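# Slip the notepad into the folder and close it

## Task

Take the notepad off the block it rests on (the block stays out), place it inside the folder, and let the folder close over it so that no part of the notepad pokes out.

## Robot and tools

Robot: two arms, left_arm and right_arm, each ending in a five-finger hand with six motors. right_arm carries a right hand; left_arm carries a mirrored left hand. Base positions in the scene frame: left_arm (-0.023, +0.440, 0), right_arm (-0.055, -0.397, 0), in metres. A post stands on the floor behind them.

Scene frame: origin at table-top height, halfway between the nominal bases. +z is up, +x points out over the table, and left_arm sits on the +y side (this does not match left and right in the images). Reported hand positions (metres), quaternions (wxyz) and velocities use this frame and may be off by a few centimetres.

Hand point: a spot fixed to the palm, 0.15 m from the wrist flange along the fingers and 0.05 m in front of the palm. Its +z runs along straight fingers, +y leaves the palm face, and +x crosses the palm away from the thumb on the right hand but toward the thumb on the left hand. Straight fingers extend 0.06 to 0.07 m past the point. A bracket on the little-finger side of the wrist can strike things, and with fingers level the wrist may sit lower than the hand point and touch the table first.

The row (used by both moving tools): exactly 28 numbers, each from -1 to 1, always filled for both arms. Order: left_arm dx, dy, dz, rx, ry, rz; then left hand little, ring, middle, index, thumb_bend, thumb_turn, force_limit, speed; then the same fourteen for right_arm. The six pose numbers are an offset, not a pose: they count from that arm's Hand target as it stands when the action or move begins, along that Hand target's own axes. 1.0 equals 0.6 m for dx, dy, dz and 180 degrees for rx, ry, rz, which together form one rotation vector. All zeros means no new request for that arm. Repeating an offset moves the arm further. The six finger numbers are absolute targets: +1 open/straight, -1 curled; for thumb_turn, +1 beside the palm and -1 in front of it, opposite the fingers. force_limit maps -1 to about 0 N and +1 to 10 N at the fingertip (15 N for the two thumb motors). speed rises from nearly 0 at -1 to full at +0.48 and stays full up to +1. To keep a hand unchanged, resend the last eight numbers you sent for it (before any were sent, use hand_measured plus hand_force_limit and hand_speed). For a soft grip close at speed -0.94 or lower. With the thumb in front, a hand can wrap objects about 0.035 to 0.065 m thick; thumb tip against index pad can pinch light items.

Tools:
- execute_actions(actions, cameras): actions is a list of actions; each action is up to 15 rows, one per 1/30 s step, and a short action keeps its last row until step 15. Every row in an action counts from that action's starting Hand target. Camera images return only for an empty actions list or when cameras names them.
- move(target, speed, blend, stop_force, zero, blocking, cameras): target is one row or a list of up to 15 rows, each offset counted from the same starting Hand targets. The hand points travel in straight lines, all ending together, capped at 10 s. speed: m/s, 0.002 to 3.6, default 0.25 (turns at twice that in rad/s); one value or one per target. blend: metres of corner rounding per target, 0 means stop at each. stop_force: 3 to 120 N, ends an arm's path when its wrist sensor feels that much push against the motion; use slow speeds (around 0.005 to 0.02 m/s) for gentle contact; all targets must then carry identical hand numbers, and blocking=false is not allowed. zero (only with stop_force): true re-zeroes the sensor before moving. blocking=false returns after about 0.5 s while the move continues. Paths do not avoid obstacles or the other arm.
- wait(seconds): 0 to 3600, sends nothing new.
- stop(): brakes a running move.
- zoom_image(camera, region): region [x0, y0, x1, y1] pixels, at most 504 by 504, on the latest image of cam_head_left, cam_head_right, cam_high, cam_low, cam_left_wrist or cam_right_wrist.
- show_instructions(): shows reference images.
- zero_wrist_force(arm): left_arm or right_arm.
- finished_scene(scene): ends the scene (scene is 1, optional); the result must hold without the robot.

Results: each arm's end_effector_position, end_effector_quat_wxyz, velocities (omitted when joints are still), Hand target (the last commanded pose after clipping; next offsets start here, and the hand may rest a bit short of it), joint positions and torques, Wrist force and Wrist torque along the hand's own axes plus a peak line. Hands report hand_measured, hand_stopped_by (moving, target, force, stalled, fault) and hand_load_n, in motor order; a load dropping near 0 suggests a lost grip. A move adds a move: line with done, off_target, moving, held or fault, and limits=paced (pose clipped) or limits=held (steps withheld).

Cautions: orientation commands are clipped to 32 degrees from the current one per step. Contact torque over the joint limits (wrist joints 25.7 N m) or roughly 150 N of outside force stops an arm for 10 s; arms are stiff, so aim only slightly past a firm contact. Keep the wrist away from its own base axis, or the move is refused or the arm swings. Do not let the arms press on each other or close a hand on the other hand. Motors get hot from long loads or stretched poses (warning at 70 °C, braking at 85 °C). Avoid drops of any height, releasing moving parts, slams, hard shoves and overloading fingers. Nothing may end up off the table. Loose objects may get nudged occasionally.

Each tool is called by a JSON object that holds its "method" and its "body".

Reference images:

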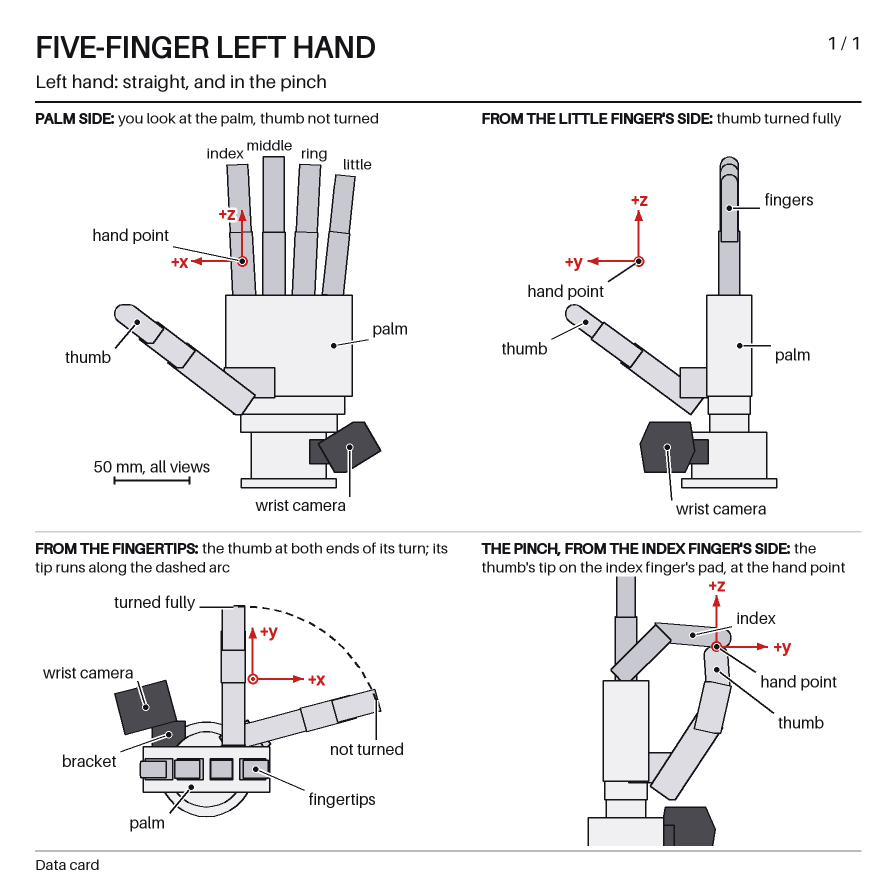

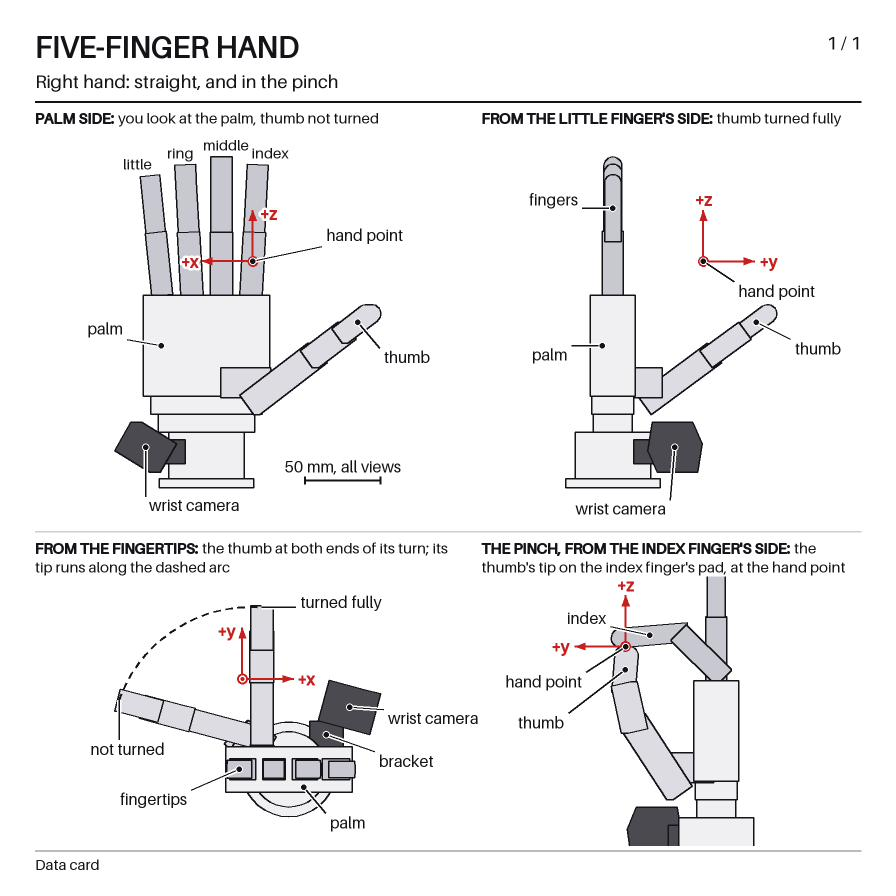

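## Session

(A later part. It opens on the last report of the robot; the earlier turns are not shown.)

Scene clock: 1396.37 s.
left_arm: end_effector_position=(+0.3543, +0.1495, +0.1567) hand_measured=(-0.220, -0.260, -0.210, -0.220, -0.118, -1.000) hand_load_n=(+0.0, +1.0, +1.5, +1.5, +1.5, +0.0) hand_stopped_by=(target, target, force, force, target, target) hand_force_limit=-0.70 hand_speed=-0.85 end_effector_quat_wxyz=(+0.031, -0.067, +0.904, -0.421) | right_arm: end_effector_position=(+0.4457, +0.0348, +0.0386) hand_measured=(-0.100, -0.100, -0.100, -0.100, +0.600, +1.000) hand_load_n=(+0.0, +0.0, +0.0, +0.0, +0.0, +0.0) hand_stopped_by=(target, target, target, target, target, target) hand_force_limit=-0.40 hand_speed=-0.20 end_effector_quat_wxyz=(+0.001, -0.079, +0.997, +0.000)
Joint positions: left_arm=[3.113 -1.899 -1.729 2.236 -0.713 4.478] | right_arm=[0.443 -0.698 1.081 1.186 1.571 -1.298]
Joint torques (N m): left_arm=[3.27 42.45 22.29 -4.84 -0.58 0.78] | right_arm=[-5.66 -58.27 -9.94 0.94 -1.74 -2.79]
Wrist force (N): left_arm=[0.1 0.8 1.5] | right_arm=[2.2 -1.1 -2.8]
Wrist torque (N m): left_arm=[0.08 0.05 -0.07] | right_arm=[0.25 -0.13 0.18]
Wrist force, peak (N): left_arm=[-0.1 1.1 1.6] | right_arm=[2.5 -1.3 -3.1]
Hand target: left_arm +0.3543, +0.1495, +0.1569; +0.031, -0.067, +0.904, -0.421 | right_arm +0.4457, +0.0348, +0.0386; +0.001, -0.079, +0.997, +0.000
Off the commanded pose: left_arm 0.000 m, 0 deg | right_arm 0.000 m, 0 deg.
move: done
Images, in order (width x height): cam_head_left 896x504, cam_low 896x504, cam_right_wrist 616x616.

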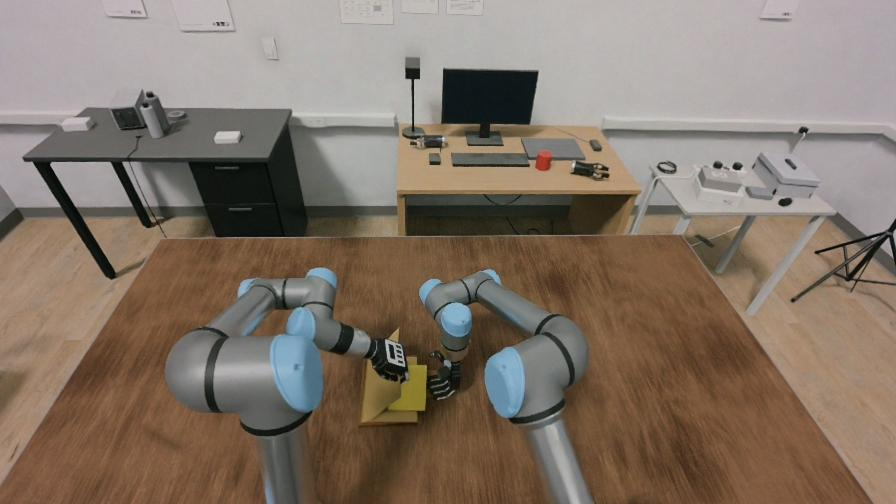

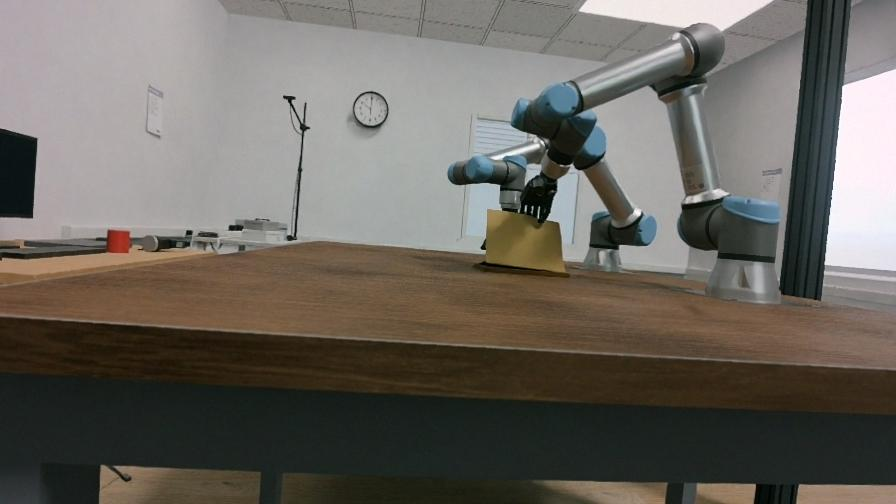

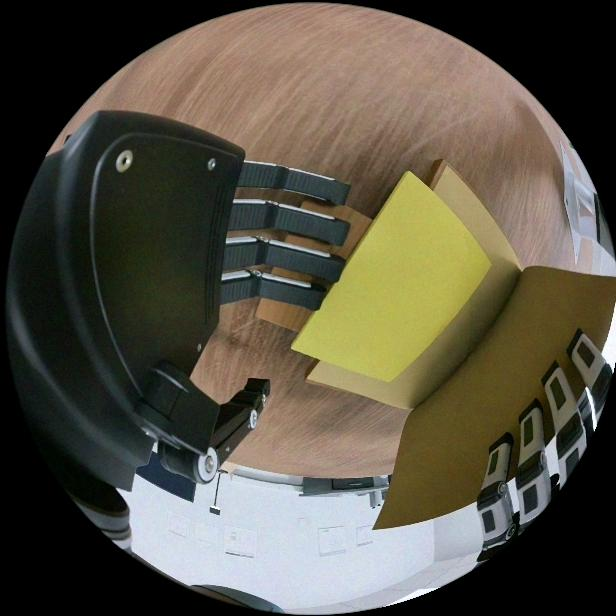

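{"method": "move", "body": {"target": [0,0,0,0,0,0,-0.22,-0.26,-0.26,-0.22,-0.12,-1,-0.7,-0.85,-0.0052,0.033,0,0,0,0,-0.1,-0.1,-0.1,-0.1,0.6,1,-0.4,-0.2], "speed": 0.03, "cameras": ["cam_right_wrist","cam_head_left","cam_low"]}}

{"method": "zoom_image", "body": {"camera": "cam_head_left", "region": [350, 330, 560, 440]}}

{"method": "zoom_image", "body": {"camera": "cam_low", "region": [450, 190, 590, 290]}}

Scene clock: 1400.43 s.
left_arm: end_effector_position=(+0.3543, +0.1495, +0.1569) hand_measured=(-0.220, -0.260, -0.210, -0.220, -0.118, -1.000) hand_load_n=(+0.0, +0.5, +2.0, +1.5, +1.5, +0.0) hand_stopped_by=(target, target, force, force, target, target) hand_force_limit=-0.70 hand_speed=-0.85 end_effector_quat_wxyz=(+0.031, -0.067, +0.904, -0.421) | right_arm: end_effector_position=(+0.4456, +0.0549, +0.0385) hand_measured=(-0.100, -0.100, -0.100, -0.100, +0.600, +1.000) hand_load_n=(+0.0, +0.0, +0.0, +0.0, +0.0, +0.0) hand_stopped_by=(target, target, target, target, target, target) hand_force_limit=-0.40 hand_speed=-0.20 end_effector_quat_wxyz=(+0.001, -0.079, +0.997, +0.000)
Joint positions: left_arm=[3.113 -1.899 -1.729 2.236 -0.713 4.478] | right_arm=[0.473 -0.666 1.02 1.215 1.571 -1.267]
Joint torques (N m): left_arm=[4.34 45.18 22.36 -4.71 0.78 -1.03] | right_arm=[-7.28 -62.39 -8.37 0.96 1.24 -2.9]
Wrist force (N): left_arm=[0.0 1.0 1.1] | right_arm=[2.3 -1.1 -2.8]
Wrist torque (N m): left_arm=[0.10 0.05 -0.09] | right_arm=[0.28 -0.16 0.14]
Wrist force, peak (N): left_arm=[0.0 1.1 1.7] | right_arm=[2.5 -1.8 -2.8]
Hand target: left_arm +0.3543, +0.1495, +0.1569; +0.031, -0.067, +0.904, -0.421 | right_arm +0.4456, +0.0548, +0.0386; +0.001, -0.079, +0.997, +0.000
Off the commanded pose: left_arm 0.000 m, 0 deg | right_arm 0.000 m, 0 deg.
move: done
Images, in order (width x height): cam_head_left 896x504, cam_low 896x504, cam_right_wrist 616x616.

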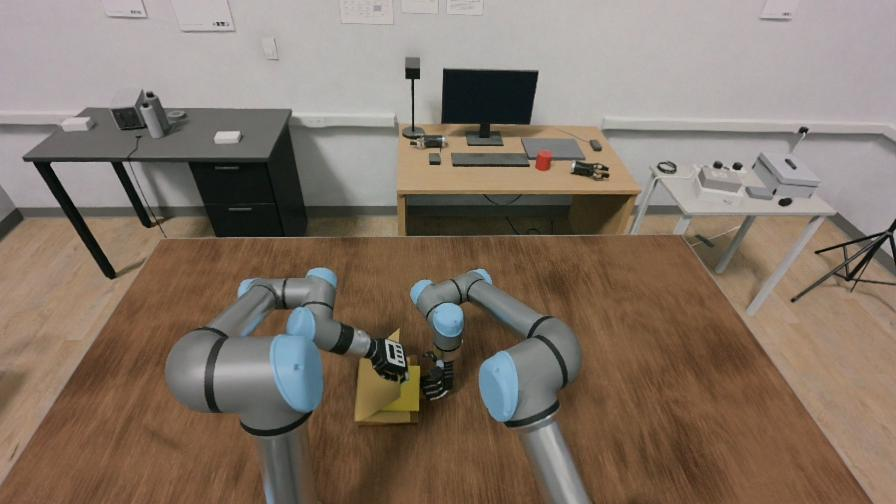

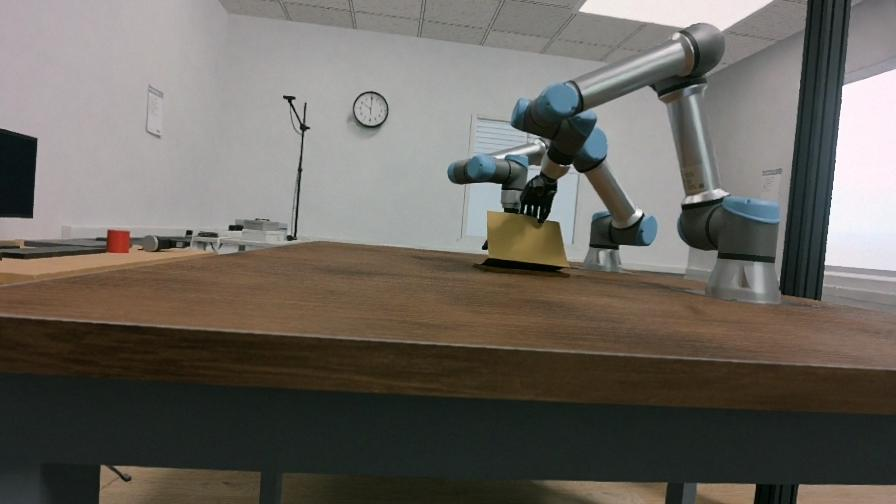

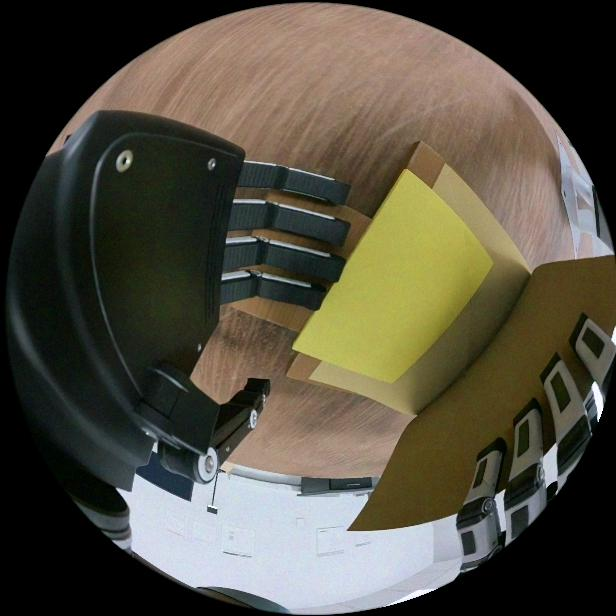

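Scaled by 2.400.

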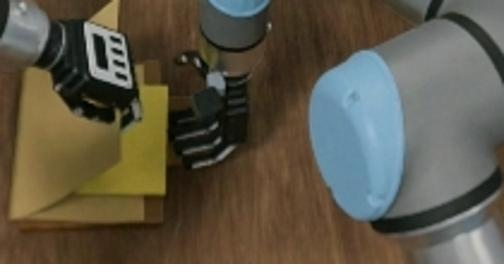

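Scaled by 3.600.

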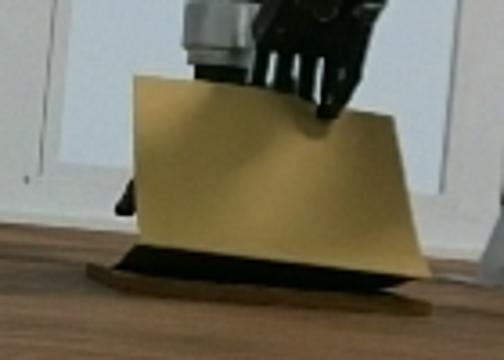

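{"method": "move", "body": {"target": [0,0,0,0,0,0,-0.22,-0.26,-0.26,-0.22,-0.12,-1,-0.7,-0.85,0.0052,-0.033,0,0,0,0,-0.1,-0.1,-0.1,-0.1,0.6,1,-0.4,-0.2], "speed": 0.05}}

{"method": "move", "body": {"target": [[0,-0.0218,0.0388,-0.0694,0,0,-0.22,-0.26,-0.26,-0.22,-0.12,-1,-0.7,-0.85,0,0,0,0,0,0,-0.1,-0.1,-0.1,-0.1,0.6,1,-0.4,-0.2],[0,-0.0115,0.0938,-0.1389,0,0,-0.22,-0.26,-0.26,-0.22,-0.12,-1,-0.7,-0.85,0,0,0,0,0,0,-0.1,-0.1,-0.1,-0.1,0.6,1,-0.4,-0.2]], "speed": 0.05, "blend": 0.01, "cameras": ["cam_head_left","cam_low","cam_right_wrist"]}}

{"method": "zoom_image", "body": {"camera": "cam_head_left", "region": [350, 330, 560, 440]}}

{"method": "zoom_image", "body": {"camera": "cam_low", "region": [450, 190, 590, 290]}}

Scene clock: 1443.40 s.
left_arm: end_effector_position=(+0.3543, +0.1495, +0.1569) hand_measured=(-0.220, -0.260, -0.210, -0.220, -0.118, -1.000) hand_load_n=(+0.0, +1.0, +1.5, +1.5, +2.0, +0.0) hand_stopped_by=(target, target, force, force, target, target) hand_force_limit=-0.70 hand_speed=-0.85 end_effector_quat_wxyz=(+0.031, -0.067, +0.904, -0.421) | right_arm: end_effector_position=(+0.4458, +0.0347, +0.0387) hand_measured=(-0.100, -0.100, -0.100, -0.100, +0.600, +1.000) hand_load_n=(-0.5, +0.0, +0.0, +0.0, +0.0, +0.0) hand_stopped_by=(target, target, target, target, target, target) hand_force_limit=-0.40 hand_speed=-0.20 end_effector_quat_wxyz=(+0.001, -0.079, +0.997, +0.000) end_effector_velocity=(+0.000, +0.001, +0.000) end_effector_angular_velocity=(+0.000, +0.001, -0.003)
Joint positions: left_arm=[3.113 -1.899 -1.729 2.236 -0.713 4.478] | right_arm=[0.443 -0.698 1.081 1.186 1.571 -1.298]
Joint velocities: left_arm=[within noise] | right_arm=[0.002 0.002 -0.004 0.004 0 0.006]
Joint torques (N m): left_arm=[4.6 43.86 21.95 -4.75 2.03 -0.22] | right_arm=[6.51 -34.48 -23.69 3.69 -1.09 2.4]
Wrist force (N): left_arm=[0.0 0.7 1.4] | right_arm=[2.4 -1.2 -2.6]
Wrist torque (N m): left_arm=[0.05 0.05 -0.07] | right_arm=[0.24 -0.17 0.29]
Wrist force, peak (N): left_arm=[-0.1 1.5 1.6] | right_arm=[2.6 -1.2 -3.1]
Hand target: left_arm +0.3543, +0.1495, +0.1569; +0.031, -0.067, +0.904, -0.421 | right_arm +0.4457, +0.0348, +0.0386; +0.001, -0.079, +0.997, +0.000
Off the commanded pose: left_arm 0.000 m, 0 deg | right_arm 0.000 m, 0 deg.
move: done

Scene clock: 1448.07 s.
left_arm: end_effector_position=(+0.3613, +0.1025, +0.1259) hand_measured=(-0.220, -0.260, -0.210, -0.220, -0.118, -1.000) hand_load_n=(+0.0, +1.0, +1.5, +1.5, +1.5, +0.0) hand_stopped_by=(target, target, force, force, target, target) hand_force_limit=-0.70 hand_speed=-0.85 end_effector_quat_wxyz=(+0.016, -0.072, +0.974, -0.215) end_effector_velocity=(-0.001, +0.000, +0.000) end_effector_angular_velocity=(-0.005, +0.003, +0.000) | right_arm: end_effector_position=(+0.4457, +0.0348, +0.0386) hand_measured=(-0.100, -0.100, -0.100, -0.100, +0.600, +1.000) hand_load_n=(+0.0, +0.0, +0.0, +0.0, +0.0, +0.0) hand_stopped_by=(target, target, target, target, target, target) hand_force_limit=-0.40 hand_speed=-0.20 end_effector_quat_wxyz=(+0.001, -0.079, +0.997, +0.000)
Joint positions: left_arm=[2.782 -2.078 -1.414 2.134 -1.188 4.188] | right_arm=[0.443 -0.698 1.081 1.186 1.571 -1.298]
Joint velocities: left_arm=[0.002 0.002 -0.004 0.001 0.006 0.001] | right_arm=[within noise]
Joint torques (N m): left_arm=[8.11 55.17 7.51 -0.12 3.22 1.65] | right_arm=[7.41 -34.9 -25.04 4.17 -1.82 2.34]
Wrist force (N): left_arm=[0.5 0.2 1.5] | right_arm=[2.0 -1.3 -2.8]
Wrist torque (N m): left_arm=[-0.06 0.00 0.10] | right_arm=[0.24 -0.11 0.21]
Wrist force, peak (N): left_arm=[0.4 1.3 1.5] | right_arm=[2.6 -1.3 -3.1]
Hand target: left_arm +0.3613, +0.1025, +0.1259; +0.016, -0.072, +0.974, -0.215 | right_arm +0.4457, +0.0348, +0.0386; +0.001, -0.079, +0.997, +0.000
Off the commanded pose: left_arm 0.000 m, 0 deg | right_arm 0.000 m, 0 deg.
move: done

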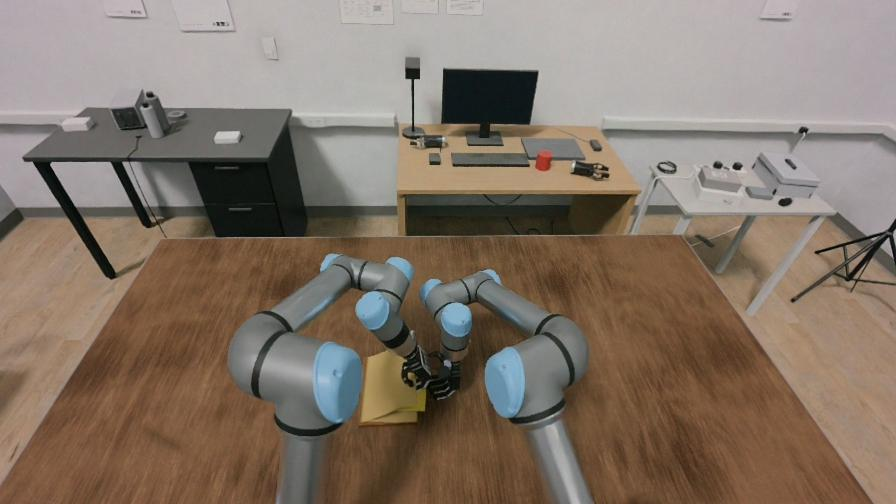

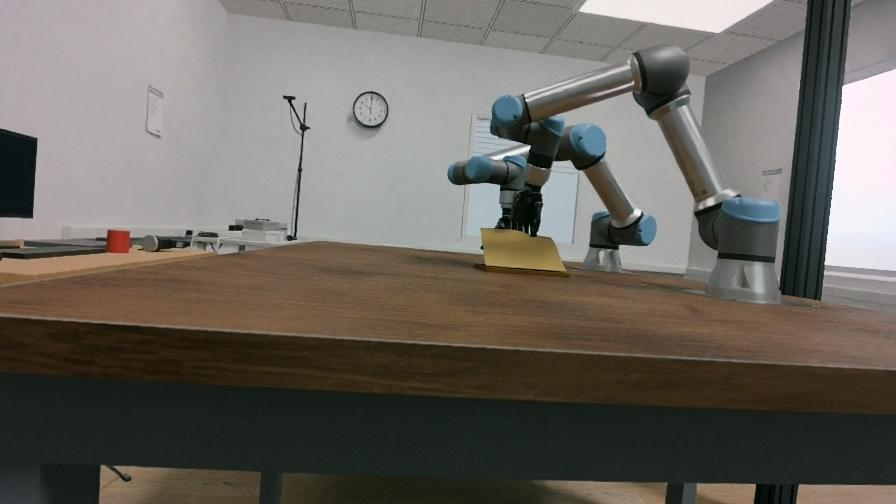

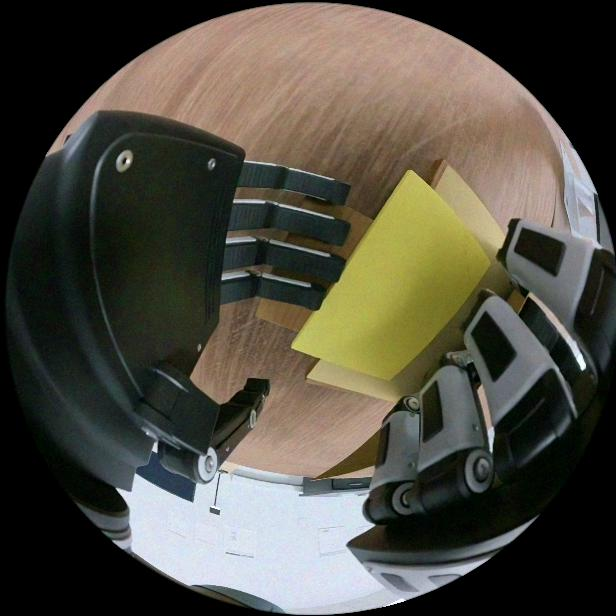

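Scaled by 2.400.

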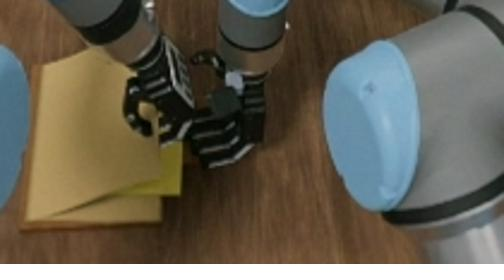

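Scaled by 3.600.

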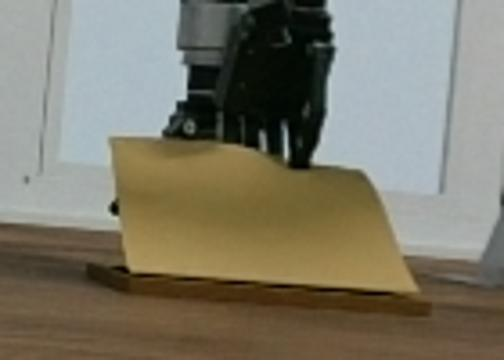

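{"method": "move", "body": {"target": [[0,0,0,0,0,0,-0.22,-0.26,-0.26,-0.22,-0.12,-1,-0.7,-0.85,0.01,-0.08,-0.01,0,0,0,-0.1,-0.1,-0.1,-0.1,0.6,1,-0.4,-0.2],[0,0,0,0,0,0,-0.22,-0.26,-0.26,-0.22,-0.12,-1,-0.7,-0.85,0.02,-0.16,-0.17,0,0,0,-0.1,-0.1,-0.1,-0.1,0.6,1,-0.4,-0.2]], "speed": 0.1, "blend": 0.02}}

{"method": "execute_actions", "body": {"actions": [[[0,0,0,0,0,0,-0.22,-0.26,-0.26,-0.22,-0.12,-1,-0.7,-0.85,0,0,0,0,0,0,1,1,0.78,1,1,1,-0.4,-0.2]]]}}

{"method": "move", "body": {"target": [0,0,0,0,0,0,-0.22,-0.26,-0.26,-0.22,-0.12,-1,-0.7,-0.85,0,0,0,-0.25,0,0,1,1,0.78,1,1,1,-0.4,-0.2], "speed": 0.2, "cameras": ["cam_head_left","cam_low","cam_right_wrist","cam_high"]}}

Scene clock: 1455.17 s.
left_arm: end_effector_position=(+0.3613, +0.1025, +0.1259) hand_measured=(-0.220, -0.260, -0.210, -0.220, -0.118, -1.000) hand_load_n=(+0.0, +1.0, +1.5, +1.5, +1.5, +0.0) hand_stopped_by=(target, target, force, force, target, target) hand_force_limit=-0.70 hand_speed=-0.85 end_effector_quat_wxyz=(+0.016, -0.072, +0.974, -0.215) | right_arm: end_effector_position=(+0.4489, -0.0620, +0.1407) hand_measured=(-0.100, -0.100, -0.100, -0.100, +0.600, +1.000) hand_load_n=(+0.0, +0.0, +0.0, +0.0, +0.0, +0.0) hand_stopped_by=(target, target, target, target, target, target) hand_force_limit=-0.40 hand_speed=-0.20 end_effector_quat_wxyz=(+0.001, -0.079, +0.997, +0.000) end_effector_velocity=(+0.000, +0.001, -0.003) end_effector_angular_velocity=(+0.000, +0.001, -0.003)
Joint positions: left_arm=[2.782 -2.078 -1.415 2.135 -1.188 4.188] | right_arm=[0.279 -0.913 1.19 1.291 1.571 -1.462]
Joint velocities: left_arm=[within noise] | right_arm=[0.002 0.004 0.001 -0.004 0 0.005]
Joint torques (N m): left_arm=[6.83 54.83 6.61 0.59 3.37 1.87] | right_arm=[8.42 -29.41 -9.36 1.04 -1.84 2.52]
Wrist force (N): left_arm=[0.2 0.6 1.4] | right_arm=[2.6 -1.4 -2.8]
Wrist torque (N m): left_arm=[-0.02 0.04 0.03] | right_arm=[0.21 -0.20 0.28]
Wrist force, peak (N): left_arm=[0.6 0.2 1.9] | right_arm=[2.0 -1.8 -4.0]
Hand target: left_arm +0.3613, +0.1025, +0.1259; +0.016, -0.072, +0.974, -0.215 | right_arm +0.4488, -0.0620, +0.1405; +0.001, -0.079, +0.997, +0.000
Off the commanded pose: left_arm 0.000 m, 0 deg | right_arm 0.000 m, 0 deg.
move: done

Scene clock: 1455.97 s.
left_arm: end_effector_position=(+0.3613, +0.1025, +0.1259) hand_measured=(-0.220, -0.260, -0.210, -0.220, -0.118, -1.000) hand_load_n=(+0.0, +1.0, +1.5, +1.5, +1.5, +0.0) hand_stopped_by=(target, target, force, force, target, target) hand_force_limit=-0.70 hand_speed=-0.85 end_effector_quat_wxyz=(+0.016, -0.072, +0.974, -0.215) | right_arm: end_effector_position=(+0.4488, -0.0620, +0.1405) hand_measured=(+1.000, +1.000, +0.780, +1.000, +1.000, +1.000) hand_load_n=(+0.0, +0.0, +0.0, +0.0, -0.5, +0.0) hand_stopped_by=(target, target, target, target, target, target) hand_force_limit=-0.40 hand_speed=-0.20 end_effector_quat_wxyz=(+0.001, -0.079, +0.997, +0.000)
Joint positions: left_arm=[2.782 -2.078 -1.415 2.135 -1.188 4.188] | right_arm=[0.279 -0.912 1.19 1.291 1.571 -1.461]
Joint torques (N m): left_arm=[6.96 54.76 6.12 0.56 3.38 1.93] | right_arm=[7.11 -29.04 -11.29 3.39 -1.32 2.42]
Wrist force (N): left_arm=[0.4 0.2 1.6] | right_arm=[2.2 -1.4 -2.9]
Wrist torque (N m): left_arm=[-0.08 0.01 0.05] | right_arm=[0.21 -0.14 0.21]
Wrist force, peak (N): left_arm=[0.8 0.4 1.7] | right_arm=[2.7 -1.3 -3.1]
Hand target: left_arm +0.3613, +0.1025, +0.1259; +0.016, -0.072, +0.974, -0.215 | right_arm +0.4488, -0.0620, +0.1405; +0.001, -0.079, +0.997, +0.000
Off the commanded pose: left_arm 0.000 m, 0 deg | right_arm 0.000 m, 0 deg.

Scene clock: 1458.40 s.
left_arm: end_effector_position=(+0.3613, +0.1025, +0.1259) hand_measured=(-0.220, -0.260, -0.210, -0.220, -0.118, -1.000) hand_load_n=(+0.0, +1.0, +1.5, +1.5, +1.5, +0.0) hand_stopped_by=(target, target, force, force, target, target) hand_force_limit=-0.70 hand_speed=-0.85 end_effector_quat_wxyz=(+0.016, -0.072, +0.974, -0.215) | right_arm: end_effector_position=(+0.4488, -0.0621, +0.1404) hand_measured=(+1.000, +1.000, +0.780, +1.000, +1.000, +1.000) hand_load_n=(-0.5, +0.0, +0.0, +0.0, +0.0, +0.0) hand_stopped_by=(target, target, target, target, target, target) hand_force_limit=-0.40 hand_speed=-0.20 end_effector_quat_wxyz=(-0.030, -0.074, +0.921, +0.382)
Joint positions: left_arm=[2.782 -2.078 -1.415 2.135 -1.188 4.188] | right_arm=[-0.028 -0.849 1.463 1.15 0.804 -1.847]
Joint torques (N m): left_arm=[7.16 54.55 6.39 0.52 3.41 1.88] | right_arm=[5.97 -53.81 -21.97 2.11 -0.81 2.06]
Wrist force (N): left_arm=[0.5 0.1 1.8] | right_arm=[1.8 -1.0 -1.7]
Wrist torque (N m): left_arm=[-0.11 0.00 0.06] | right_arm=[-0.07 -0.13 0.09]
Wrist force, peak (N): left_arm=[0.3 0.1 2.0] | right_arm=[2.4 -0.6 -3.4]
Hand target: left_arm +0.3613, +0.1025, +0.1259; +0.016, -0.072, +0.974, -0.215 | right_arm +0.4488, -0.0620, +0.1405; -0.030, -0.074, +0.921, +0.382
Off the commanded pose: left_arm 0.000 m, 0 deg | right_arm 0.000 m, 0 deg.
move: done
Images, in order (width x height): cam_head_left 896x504, cam_high 896x504, cam_low 896x504, cam_right_wrist 616x616.

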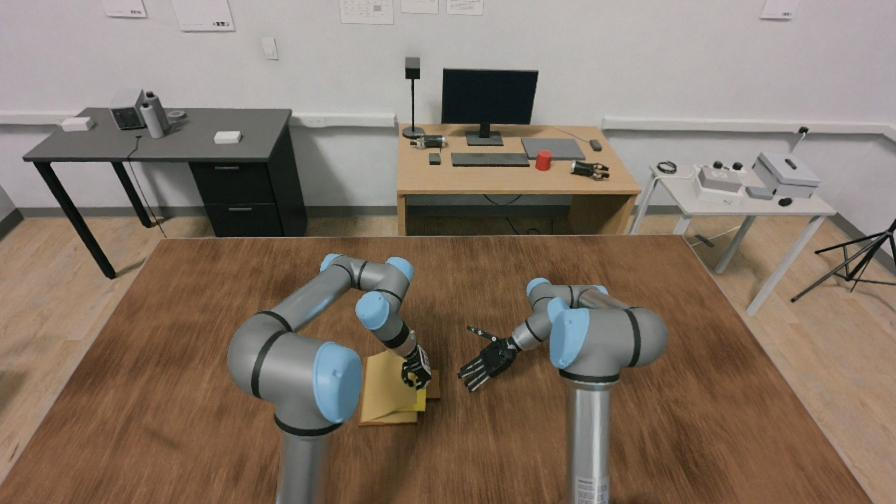

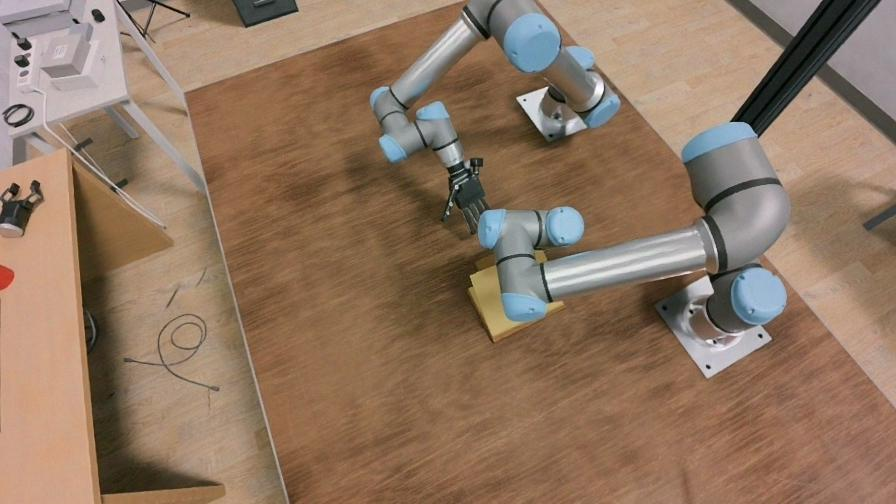

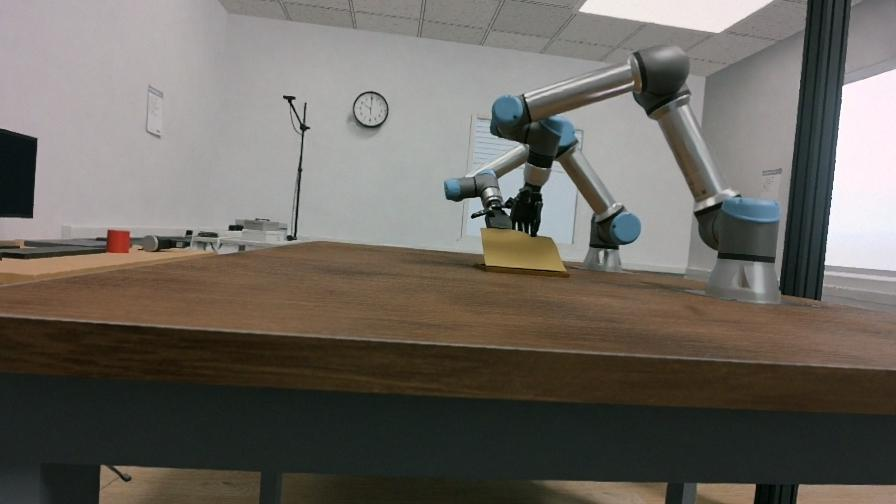

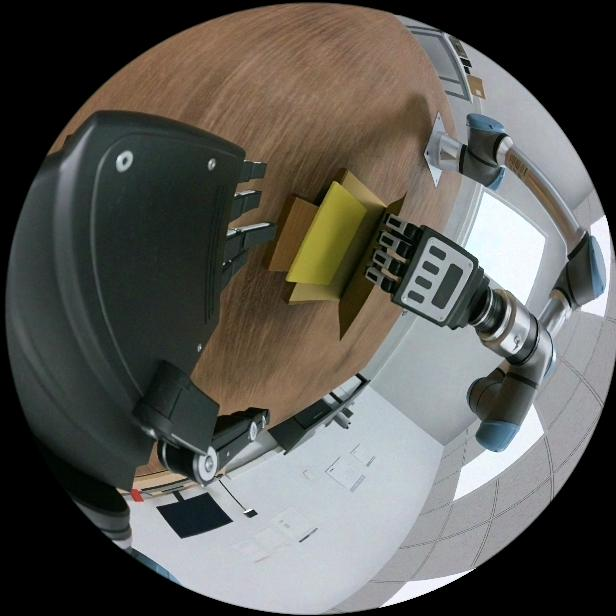

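{"method": "zoom_image", "body": {"camera": "cam_right_wrist", "region": [210, 140, 480, 350]}}

{"method": "zoom_image", "body": {"camera": "cam_head_left", "region": [350, 330, 560, 440]}}

Scaled by 1.867 from the camera's image (finer frame: 880x880).

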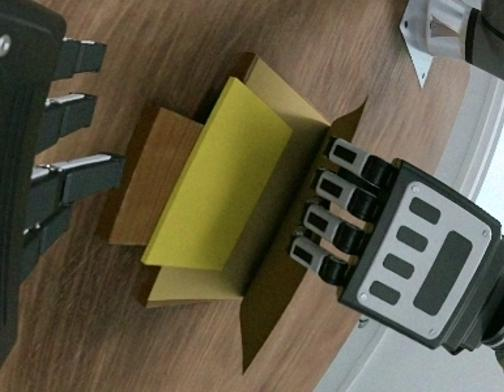

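Scaled by 2.400.

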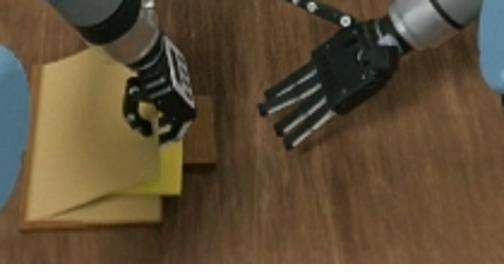

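{"method": "move", "body": {"target": [0,0,0,0,0,0,-0.22,-0.26,-0.26,-0.22,-0.12,-1,-0.7,-0.85,0.0265,-0.0543,0.0412,0,-0.0275,0.0275,1,1,0.78,1,1,1,-0.4,-0.2], "speed": 0.08, "cameras": ["cam_right_wrist"]}}

Scene clock: 1474.40 s.
left_arm: end_effector_position=(+0.3613, +0.1025, +0.1259) hand_measured=(-0.220, -0.260, -0.210, -0.220, -0.118, -1.000) hand_load_n=(+0.0, +1.0, +2.0, +1.5, +2.0, +0.0) hand_stopped_by=(target, target, force, force, target, target) hand_force_limit=-0.70 hand_speed=-0.85 end_effector_quat_wxyz=(+0.016, -0.072, +0.974, -0.215) | right_arm: end_effector_position=(+0.4341, -0.0700, +0.1001) hand_measured=(+1.000, +1.000, +0.780, +1.000, +1.000, +1.000) hand_load_n=(+0.0, +0.0, +0.0, +0.0, +0.0, +0.0) hand_stopped_by=(target, target, target, target, target, target) hand_force_limit=-0.40 hand_speed=-0.20 end_effector_quat_wxyz=(-0.006, -0.017, +0.924, +0.383)
Joint positions: left_arm=[2.782 -2.078 -1.415 2.135 -1.188 4.188] | right_arm=[-0.046 -0.882 1.625 0.919 0.789 -1.703]
Joint torques (N m): left_arm=[6.37 54.25 6.31 0.48 3.4 1.85] | right_arm=[6.68 -29.07 -15.9 2.09 -0.27 -2.85]
Wrist force (N): left_arm=[0.3 0.4 1.6] | right_arm=[1.7 -1.2 -2.0]
Wrist torque (N m): left_arm=[-0.04 0.03 0.04] | right_arm=[-0.06 -0.10 0.25]
Wrist force, peak (N): left_arm=[0.8 0.3 2.0] | right_arm=[1.9 -1.1 -2.4]
Hand target: left_arm +0.3613, +0.1025, +0.1259; +0.016, -0.072, +0.974, -0.215 | right_arm +0.4341, -0.0700, +0.1000; -0.006, -0.017, +0.924, +0.383
Off the commanded pose: left_arm 0.000 m, 0 deg | right_arm 0.000 m, 0 deg.
move: done

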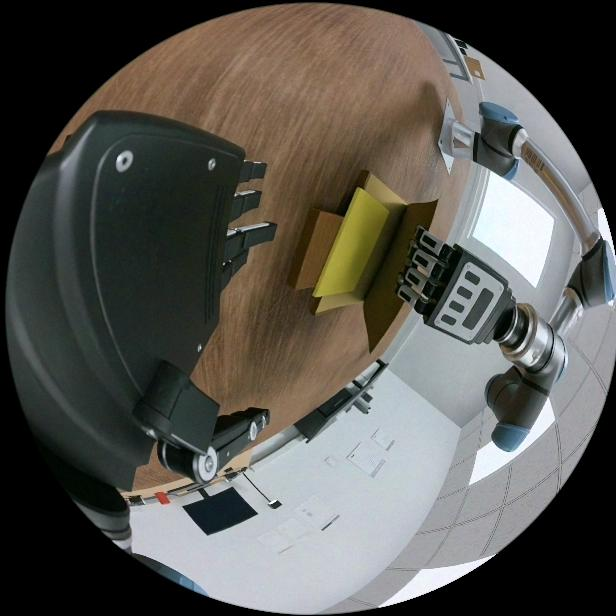

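{"method": "move", "body": {"target": [0,0,0,0,0,0,-0.22,-0.26,-0.26,-0.22,-0.12,-1,-0.7,-0.85,0,-0.0189,0.0189,0,0,0,1,1,0.78,1,1,1,-0.4,-0.2], "speed": 0.006, "stop_force": 3, "cameras": ["cam_right_wrist"]}}

Scene clock: 1479.17 s.
left_arm: end_effector_position=(+0.3613, +0.1025, +0.1259) hand_measured=(-0.220, -0.260, -0.210, -0.220, -0.118, -1.000) hand_load_n=(+0.0, +1.0, +1.5, +1.5, +1.5, +0.0) hand_stopped_by=(target, target, force, force, target, target) hand_force_limit=-0.70 hand_speed=-0.85 end_effector_quat_wxyz=(+0.016, -0.072, +0.974, -0.215) | right_arm: end_effector_position=(+0.4341, -0.0700, +0.0898) hand_measured=(+1.000, +1.000, +0.780, +1.000, +1.000, +1.000) hand_load_n=(+0.0, +0.0, +0.0, -1.0, +0.0, +0.0) hand_stopped_by=(target, target, target, target, target, target) hand_force_limit=-0.40 hand_speed=-0.20 end_effector_quat_wxyz=(-0.006, -0.017, +0.924, +0.383)
Joint positions: left_arm=[2.782 -2.078 -1.415 2.135 -1.188 4.188] | right_arm=[-0.046 -0.865 1.628 0.899 0.789 -1.703]
Joint torques (N m): left_arm=[5.95 53.73 6.72 0.55 3.31 1.84] | right_arm=[6.95 -50.3 -14.78 3.99 0.84 1.9]
Wrist force (N): left_arm=[0.6 0.1 1.4] | right_arm=[1.0 0.1 -3.2]
Wrist torque (N m): left_arm=[-0.07 -0.03 0.06] | right_arm=[0.06 -0.03 0.22]
Wrist force, peak (N): left_arm=[0.7 0.1 2.0] | right_arm=[0.9 0.8 -6.1]
Hand target: left_arm +0.3613, +0.1025, +0.1259; +0.016, -0.072, +0.974, -0.215 | right_arm +0.4341, -0.0700, +0.0898; -0.006, -0.017, +0.924, +0.383 (not the last commanded pose)
Off the commanded pose: left_arm 0.000 m, 0 deg | right_arm 0.006 m, 0 deg.
move: contact (right_arm)

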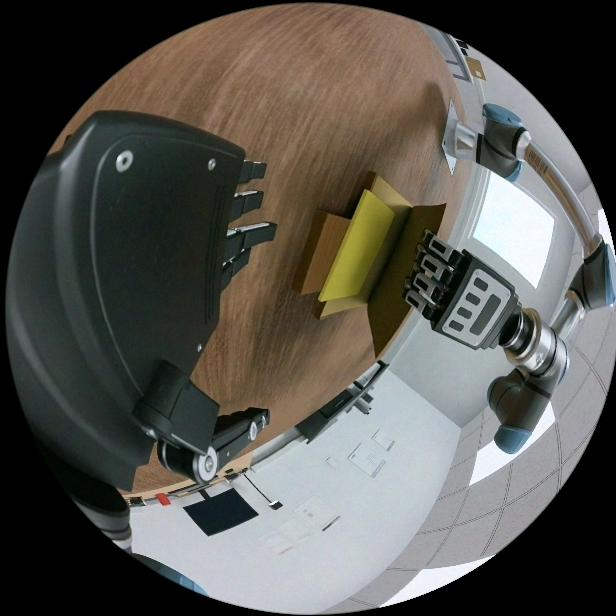

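{"method": "move", "body": {"target": [[0,0,0,0,0,0,-0.22,-0.26,-0.26,-0.22,-0.12,-1,-0.7,-0.85,0,0.0274,-0.0273,0,0,0,1,1,0.78,1,1,1,-0.4,-0.2],[0,0,0,0,0,0,-0.22,-0.26,-0.26,-0.22,-0.12,-1,-0.7,-0.85,-0.0048,0.1163,0.0722,0,0,0,1,1,0.78,1,1,1,-0.4,-0.2],[0,0,0,0,0,0,-0.22,-0.26,-0.26,-0.22,-0.12,-1,-0.7,-0.85,-0.006,0.1398,0.0957,0,0,0,1,1,0.78,1,1,1,-0.4,-0.2]], "speed": [0.05,0.08,0.03], "blend": [0.004,0.004,0], "cameras": ["cam_right_wrist","cam_head_left","cam_low","cam_left_wrist"]}}

{"method": "zoom_image", "body": {"camera": "cam_right_wrist", "region": [210, 140, 480, 350]}}

{"method": "zoom_image", "body": {"camera": "cam_head_left", "region": [350, 330, 560, 440]}}

Scene clock: 1487.07 s.
left_arm: end_effector_position=(+0.3613, +0.1025, +0.1259) hand_measured=(-0.220, -0.260, -0.210, -0.220, -0.118, -1.000) hand_load_n=(+0.0, +1.0, +1.5, +1.5, +2.0, +0.0) hand_stopped_by=(target, target, force, force, target, target) hand_force_limit=-0.70 hand_speed=-0.85 end_effector_quat_wxyz=(+0.016, -0.072, +0.974, -0.215) | right_arm: end_effector_position=(+0.4341, +0.0301, +0.1085) hand_measured=(+1.000, +1.000, +0.780, +1.000, +1.000, +1.000) hand_load_n=(+0.0, +0.0, +0.0, +0.0, +0.0, +0.0) hand_stopped_by=(target, target, target, target, target, target) hand_force_limit=-0.40 hand_speed=-0.20 end_effector_quat_wxyz=(-0.006, -0.017, +0.924, +0.383) end_effector_velocity=(+0.000, -0.001, +0.000) end_effector_angular_velocity=(+0.000, -0.001, +0.002)
Joint positions: left_arm=[2.782 -2.078 -1.415 2.135 -1.188 4.188] | right_arm=[0.164 -0.866 1.498 0.821 0.792 -1.406]
Joint velocities: left_arm=[within noise] | right_arm=[-0.002 0.001 0.001 0.001 0 -0.006]
Joint torques (N m): left_arm=[6.27 53.81 6.7 0.35 3.35 1.66] | right_arm=[-5.82 -38.61 -5.49 3.35 0.35 -2.9]
Wrist force (N): left_arm=[0.5 -0.1 1.6] | right_arm=[2.0 -1.2 -2.0]
Wrist torque (N m): left_arm=[-0.12 0.00 0.07] | right_arm=[-0.07 -0.15 0.15]
Wrist force, peak (N): left_arm=[0.5 0.0 2.0] | right_arm=[1.5 0.1 -3.6]
Hand target: left_arm +0.3613, +0.1025, +0.1259; +0.016, -0.072, +0.974, -0.215 | right_arm +0.4340, +0.0300, +0.1086; -0.006, -0.017, +0.924, +0.383
Off the commanded pose: left_arm 0.000 m, 0 deg | right_arm 0.000 m, 0 deg.
move: done
Images, in order (width x height): cam_head_left 896x504, cam_low 896x504, cam_left_wrist 616x616, cam_right_wrist 616x616.

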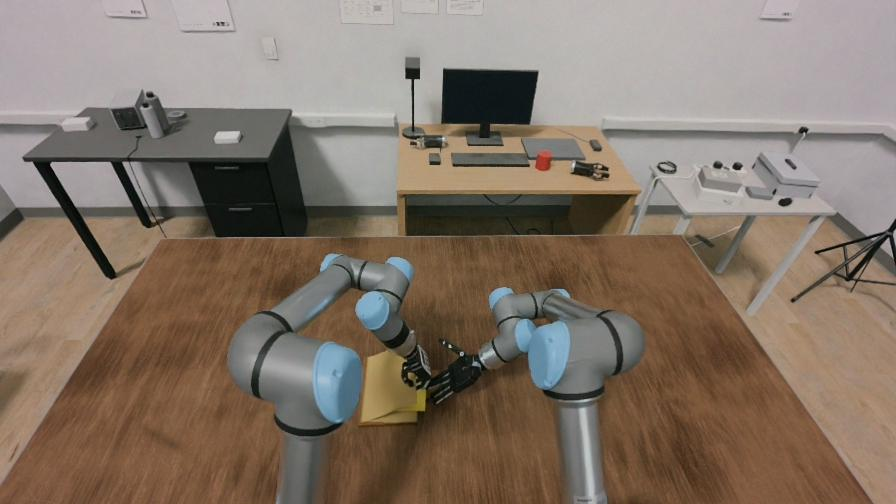

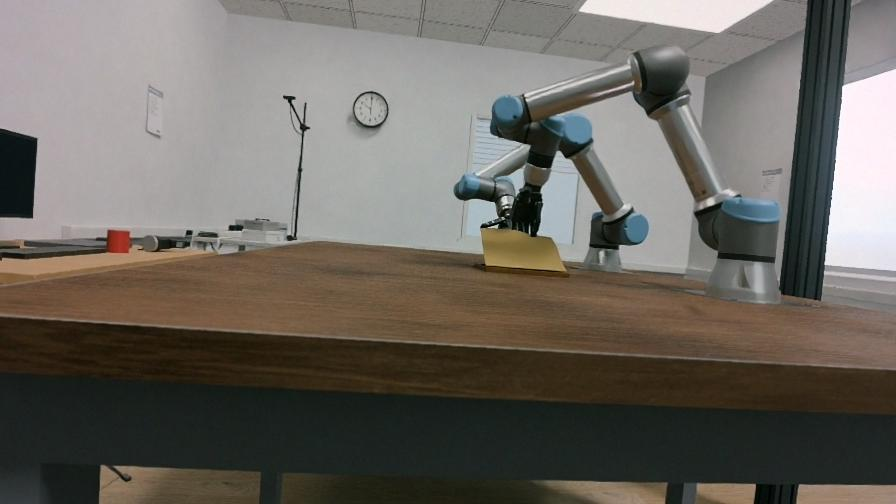

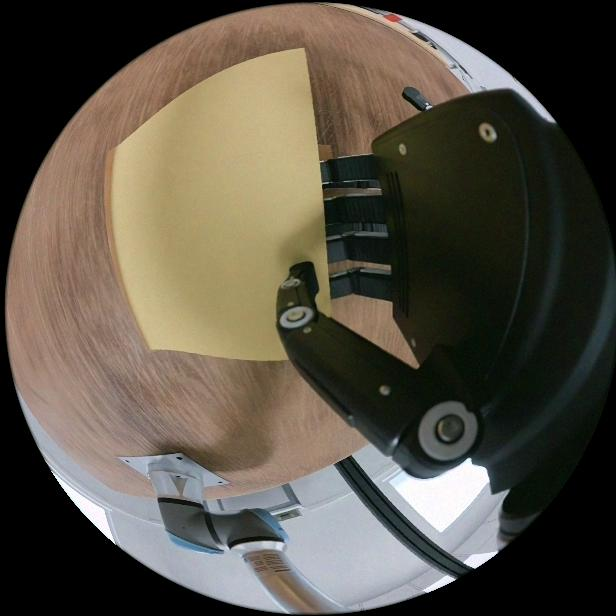

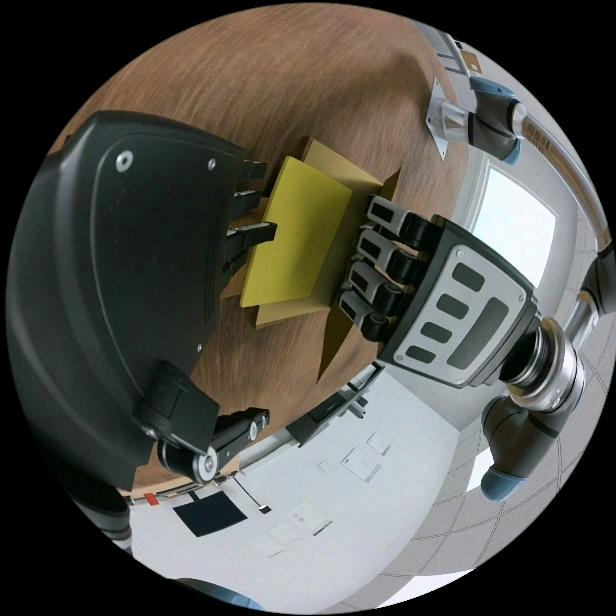

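Scaled by 1.867 from the camera's image (finer frame: 880x880).

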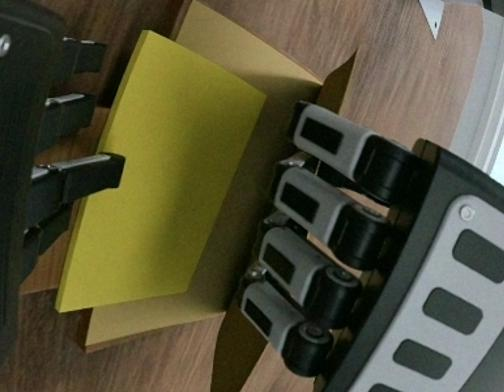

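Scaled by 2.400.

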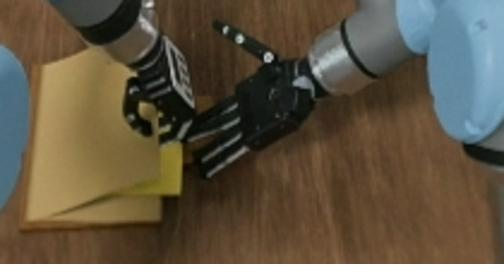

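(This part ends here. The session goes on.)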